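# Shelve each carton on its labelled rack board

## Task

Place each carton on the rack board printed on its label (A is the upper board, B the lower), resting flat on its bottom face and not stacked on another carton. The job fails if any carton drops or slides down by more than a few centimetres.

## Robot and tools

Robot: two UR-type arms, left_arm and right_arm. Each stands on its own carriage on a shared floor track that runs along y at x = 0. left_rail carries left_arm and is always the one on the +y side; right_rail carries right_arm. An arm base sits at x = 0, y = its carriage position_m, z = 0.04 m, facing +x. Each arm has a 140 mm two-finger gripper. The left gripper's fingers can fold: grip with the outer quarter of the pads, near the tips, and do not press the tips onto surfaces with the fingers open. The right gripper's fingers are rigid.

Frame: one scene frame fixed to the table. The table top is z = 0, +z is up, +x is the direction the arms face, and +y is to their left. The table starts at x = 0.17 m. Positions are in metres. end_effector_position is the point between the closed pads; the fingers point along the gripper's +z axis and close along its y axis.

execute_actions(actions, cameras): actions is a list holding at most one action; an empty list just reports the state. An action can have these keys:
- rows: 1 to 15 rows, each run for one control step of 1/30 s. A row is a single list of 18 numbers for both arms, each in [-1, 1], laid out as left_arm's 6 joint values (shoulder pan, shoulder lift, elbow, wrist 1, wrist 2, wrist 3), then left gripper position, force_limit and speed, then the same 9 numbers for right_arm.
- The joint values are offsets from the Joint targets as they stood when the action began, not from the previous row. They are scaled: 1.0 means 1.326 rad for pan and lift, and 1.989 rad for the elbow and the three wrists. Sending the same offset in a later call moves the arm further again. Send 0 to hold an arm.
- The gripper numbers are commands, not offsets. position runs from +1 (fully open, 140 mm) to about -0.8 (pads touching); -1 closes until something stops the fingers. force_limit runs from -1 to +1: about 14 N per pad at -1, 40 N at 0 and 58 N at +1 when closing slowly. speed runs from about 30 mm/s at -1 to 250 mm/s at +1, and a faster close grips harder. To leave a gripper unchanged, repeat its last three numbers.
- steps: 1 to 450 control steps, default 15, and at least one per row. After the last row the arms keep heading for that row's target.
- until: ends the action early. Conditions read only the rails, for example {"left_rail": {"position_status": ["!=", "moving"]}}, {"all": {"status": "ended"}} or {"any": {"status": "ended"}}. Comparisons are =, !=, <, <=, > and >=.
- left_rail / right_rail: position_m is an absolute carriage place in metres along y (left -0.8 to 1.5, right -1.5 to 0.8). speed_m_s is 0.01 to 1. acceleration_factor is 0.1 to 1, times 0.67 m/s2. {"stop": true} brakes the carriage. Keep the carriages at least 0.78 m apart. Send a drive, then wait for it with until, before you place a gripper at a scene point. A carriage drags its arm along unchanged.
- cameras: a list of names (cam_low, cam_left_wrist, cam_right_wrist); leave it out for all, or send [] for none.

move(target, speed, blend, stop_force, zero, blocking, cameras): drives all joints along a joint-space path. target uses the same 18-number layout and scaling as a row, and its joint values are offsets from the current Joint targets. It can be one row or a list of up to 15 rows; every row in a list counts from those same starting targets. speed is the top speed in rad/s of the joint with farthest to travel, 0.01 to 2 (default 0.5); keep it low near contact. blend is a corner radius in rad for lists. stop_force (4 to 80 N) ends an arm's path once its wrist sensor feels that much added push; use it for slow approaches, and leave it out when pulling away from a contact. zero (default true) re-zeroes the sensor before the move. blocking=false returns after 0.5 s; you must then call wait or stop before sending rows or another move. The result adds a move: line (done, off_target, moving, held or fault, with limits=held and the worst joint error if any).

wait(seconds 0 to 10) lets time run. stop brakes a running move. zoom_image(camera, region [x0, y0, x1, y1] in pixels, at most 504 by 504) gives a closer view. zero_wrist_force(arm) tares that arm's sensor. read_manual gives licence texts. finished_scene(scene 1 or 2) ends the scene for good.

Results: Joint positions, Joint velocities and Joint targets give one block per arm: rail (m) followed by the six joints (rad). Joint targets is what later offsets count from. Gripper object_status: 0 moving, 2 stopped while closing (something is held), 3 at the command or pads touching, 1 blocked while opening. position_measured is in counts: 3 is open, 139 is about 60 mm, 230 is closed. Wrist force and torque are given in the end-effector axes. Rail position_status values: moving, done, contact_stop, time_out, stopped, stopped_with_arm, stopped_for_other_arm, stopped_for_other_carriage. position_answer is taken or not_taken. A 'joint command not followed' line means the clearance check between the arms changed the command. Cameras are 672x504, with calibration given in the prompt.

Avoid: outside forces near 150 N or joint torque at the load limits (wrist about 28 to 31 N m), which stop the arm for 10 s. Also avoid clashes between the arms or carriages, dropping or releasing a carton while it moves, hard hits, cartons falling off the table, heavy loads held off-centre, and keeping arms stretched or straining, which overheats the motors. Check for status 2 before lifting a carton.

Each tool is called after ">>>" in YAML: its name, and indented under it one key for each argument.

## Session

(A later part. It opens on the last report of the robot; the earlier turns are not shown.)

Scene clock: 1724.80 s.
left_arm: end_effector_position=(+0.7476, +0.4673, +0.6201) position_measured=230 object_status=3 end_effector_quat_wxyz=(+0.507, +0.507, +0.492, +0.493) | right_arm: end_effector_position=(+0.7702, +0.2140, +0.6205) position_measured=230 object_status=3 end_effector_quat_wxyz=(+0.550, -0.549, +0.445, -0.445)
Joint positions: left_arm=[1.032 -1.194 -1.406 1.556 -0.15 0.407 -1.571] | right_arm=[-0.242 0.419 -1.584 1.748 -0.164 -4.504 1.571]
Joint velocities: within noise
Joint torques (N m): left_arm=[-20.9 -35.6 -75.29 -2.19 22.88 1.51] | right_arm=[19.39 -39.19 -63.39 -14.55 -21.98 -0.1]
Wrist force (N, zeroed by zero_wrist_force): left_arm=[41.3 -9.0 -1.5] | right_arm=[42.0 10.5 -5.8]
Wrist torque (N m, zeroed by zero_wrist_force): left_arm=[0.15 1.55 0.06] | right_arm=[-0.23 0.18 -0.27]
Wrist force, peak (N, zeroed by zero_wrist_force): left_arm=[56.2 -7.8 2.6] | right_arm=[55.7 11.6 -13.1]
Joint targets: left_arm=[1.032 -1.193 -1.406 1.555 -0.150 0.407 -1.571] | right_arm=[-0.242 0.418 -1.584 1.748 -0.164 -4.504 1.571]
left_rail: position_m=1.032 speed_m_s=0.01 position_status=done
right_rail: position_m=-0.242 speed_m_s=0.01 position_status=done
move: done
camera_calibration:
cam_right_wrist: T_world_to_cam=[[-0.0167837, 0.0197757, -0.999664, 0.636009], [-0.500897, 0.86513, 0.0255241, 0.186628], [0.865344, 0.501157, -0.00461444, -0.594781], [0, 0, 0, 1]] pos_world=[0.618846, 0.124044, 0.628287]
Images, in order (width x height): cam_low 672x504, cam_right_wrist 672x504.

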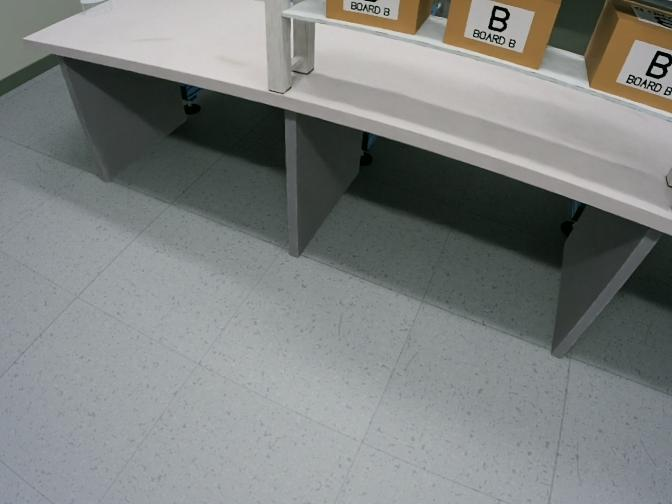

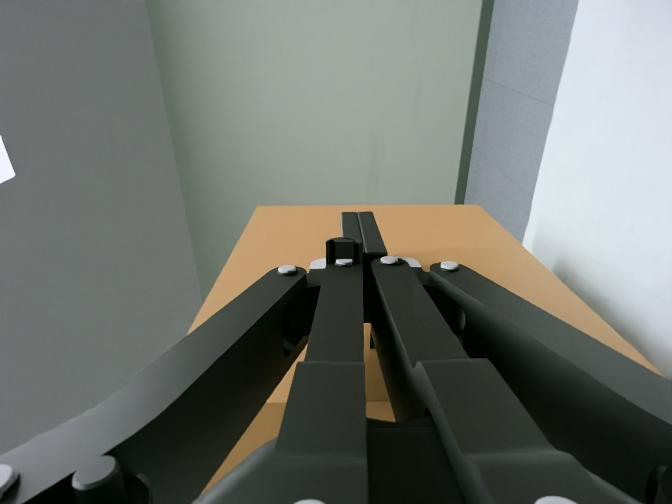

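>>> move:
  target: [0,0.0095,0.0300,-0.0364,0,0,-1,-1,-1,0,0.0106,0.0307,-0.0378,0,0,-1,-1,-1]
  speed: 0.035
  stop_force: 10
  cameras: []

Scene clock: 1733.43 s.
left_arm: end_effector_position=(+0.7477, +0.4672, +0.5791) position_measured=230 object_status=3 end_effector_quat_wxyz=(+0.507, +0.507, +0.492, +0.492) | right_arm: end_effector_position=(+0.7704, +0.2139, +0.5792) position_measured=230 object_status=3 end_effector_quat_wxyz=(+0.550, -0.549, +0.445, -0.445)
Joint positions: left_arm=[1.032 -1.193 -1.394 1.614 -0.221 0.407 -1.571] | right_arm=[-0.242 0.418 -1.57 1.808 -0.239 -4.504 1.571]
Joint velocities: within noise
Joint torques (N m): left_arm=[-30.39 -57.01 -69.67 -1.29 21.79 1.3] | right_arm=[24.87 -47.59 -56.59 -1.85 -20.65 -0.14]
Wrist force (N, zeroed by zero_wrist_force): left_arm=[43.3 0.0 -1.8] | right_arm=[43.6 1.1 -10.1]
Wrist torque (N m, zeroed by zero_wrist_force): left_arm=[-0.08 1.61 -0.06] | right_arm=[-0.35 0.03 -0.10]
Wrist force, peak (N, zeroed by zero_wrist_force): left_arm=[45.9 -9.2 -0.6] | right_arm=[46.6 10.4 -7.9]
Joint targets: left_arm=[1.032 -1.193 -1.394 1.614 -0.221 0.407 -1.571] | right_arm=[-0.242 0.418 -1.570 1.808 -0.239 -4.504 1.571]
left_rail: position_m=1.032 speed_m_s=0.01 position_status=done
right_rail: position_m=-0.242 speed_m_s=0.01 position_status=done
move: contact (left_arm, right_arm)
No camera images: "cameras" was empty.

Down ~1.2 mm and release.

>>> move:
  target: [0,0.0003,0.0009,-0.0011,0,0,-1,-1,-1,0,0.0003,0.0009,-0.0011,0,0,-1,-1,-1]
  speed: 0.02
  cameras: []

>>> execute_actions:
  actions:
    - {"left_rail":{"position_m":1.0462,"speed_m_s":0.01},"right_rail":{"position_m":-0.256,"speed_m_s":0.01},"steps":90,"until":{"all":{"status":"ended"}}}
  cameras: ["cam_right_wrist"]

Scene clock: 1738.47 s.
left_arm: end_effector_position=(+0.7477, +0.4673, +0.5782) position_measured=230 object_status=3 end_effector_quat_wxyz=(+0.508, +0.507, +0.493, +0.492) | right_arm: end_effector_position=(+0.7703, +0.2139, +0.5782) position_measured=230 object_status=3 end_effector_quat_wxyz=(+0.550, -0.549, +0.445, -0.445)
Joint positions: left_arm=[1.032 -1.193 -1.393 1.615 -0.223 0.407 -1.571] | right_arm=[-0.242 0.418 -1.57 1.81 -0.241 -4.504 1.571]
Joint velocities: within noise
Joint torques (N m): left_arm=[-29 -11.54 -32.95 -6.04 21.79 1.18] | right_arm=[25.94 -16.76 -29.25 -5.73 -20.51 -0.06]
Wrist force (N, zeroed by zero_wrist_force): left_arm=[43.9 19.5 1.5] | right_arm=[42.9 -11.0 -11.2]
Wrist torque (N m, zeroed by zero_wrist_force): left_arm=[-0.48 1.66 -0.31] | right_arm=[-0.07 -0.01 0.08]
Wrist force, peak (N, zeroed by zero_wrist_force): left_arm=[43.9 19.5 1.5] | right_arm=[42.9 -11.5 -11.1]
Joint targets: left_arm=[1.032 -1.193 -1.393 1.616 -0.223 0.407 -1.571] | right_arm=[-0.242 0.418 -1.570 1.810 -0.241 -4.504 1.571]
left_rail: position_m=1.032 speed_m_s=0.01 position_status=done
right_rail: position_m=-0.242 speed_m_s=0.01 position_status=done
move: done
No camera images: "cameras" was empty.

Scene clock: 1740.13 s.
left_arm: end_effector_position=(+0.7477, +0.4813, +0.5779) position_measured=230 object_status=3 end_effector_quat_wxyz=(+0.507, +0.507, +0.492, +0.492) | right_arm: end_effector_position=(+0.7703, +0.1999, +0.5780) position_measured=230 object_status=3 end_effector_quat_wxyz=(+0.550, -0.549, +0.445, -0.445)
Joint positions: left_arm=[1.046 -1.193 -1.393 1.616 -0.223 0.407 -1.571] | right_arm=[-0.256 0.418 -1.57 1.81 -0.241 -4.504 1.571]
Joint velocities: within noise
Joint torques (N m): left_arm=[10.71 -85.33 -59.52 0.52 -1.83 1.02] | right_arm=[-12.96 -61.54 -50.41 0.51 2.9 -0.35]
Wrist force (N, zeroed by zero_wrist_force): left_arm=[0.4 -0.1 -0.2] | right_arm=[2.5 -3.1 0.8]
Wrist torque (N m, zeroed by zero_wrist_force): left_arm=[-0.02 -0.09 -0.02] | right_arm=[-0.65 -0.57 -0.04]
Wrist force, peak (N, zeroed by zero_wrist_force): left_arm=[44.1 21.3 1.8] | right_arm=[42.6 -12.0 -11.6]
Joint targets: left_arm=[1.046 -1.193 -1.393 1.616 -0.223 0.407 -1.571] | right_arm=[-0.256 0.418 -1.570 1.810 -0.241 -4.504 1.571]
Tool commands: left_gripper/position=-1.0 left_gripper/force_limit=-1.0 left_gripper/speed=-1.0 right_gripper/position=-1.0 right_gripper/force_limit=-1.0 right_gripper/speed=-1.0
left_rail: position_m=1.046 speed_m_s=0.01 position_status=done
right_rail: position_m=-0.256 speed_m_s=0.01 position_status=done
camera_calibration:
cam_right_wrist: T_world_to_cam=[[-0.0164541, 0.0199226, -0.999666, 0.593501], [-0.500869, 0.865148, 0.0254859, 0.199965], [0.865367, 0.501121, -0.00425662, -0.58824], [0, 0, 0, 1]] pos_world=[0.618965, 0.109956, 0.585702]
Images, in order (width x height): cam_right_wrist 672x504.

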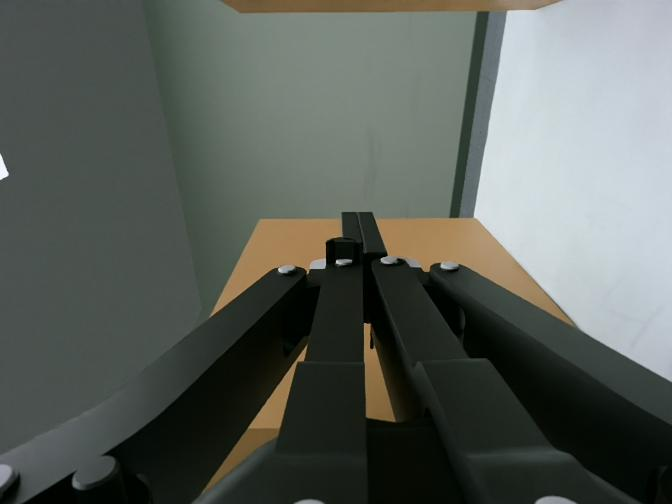

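>>> finished_scene:
  scene: 2

The scene is finished: the task was done.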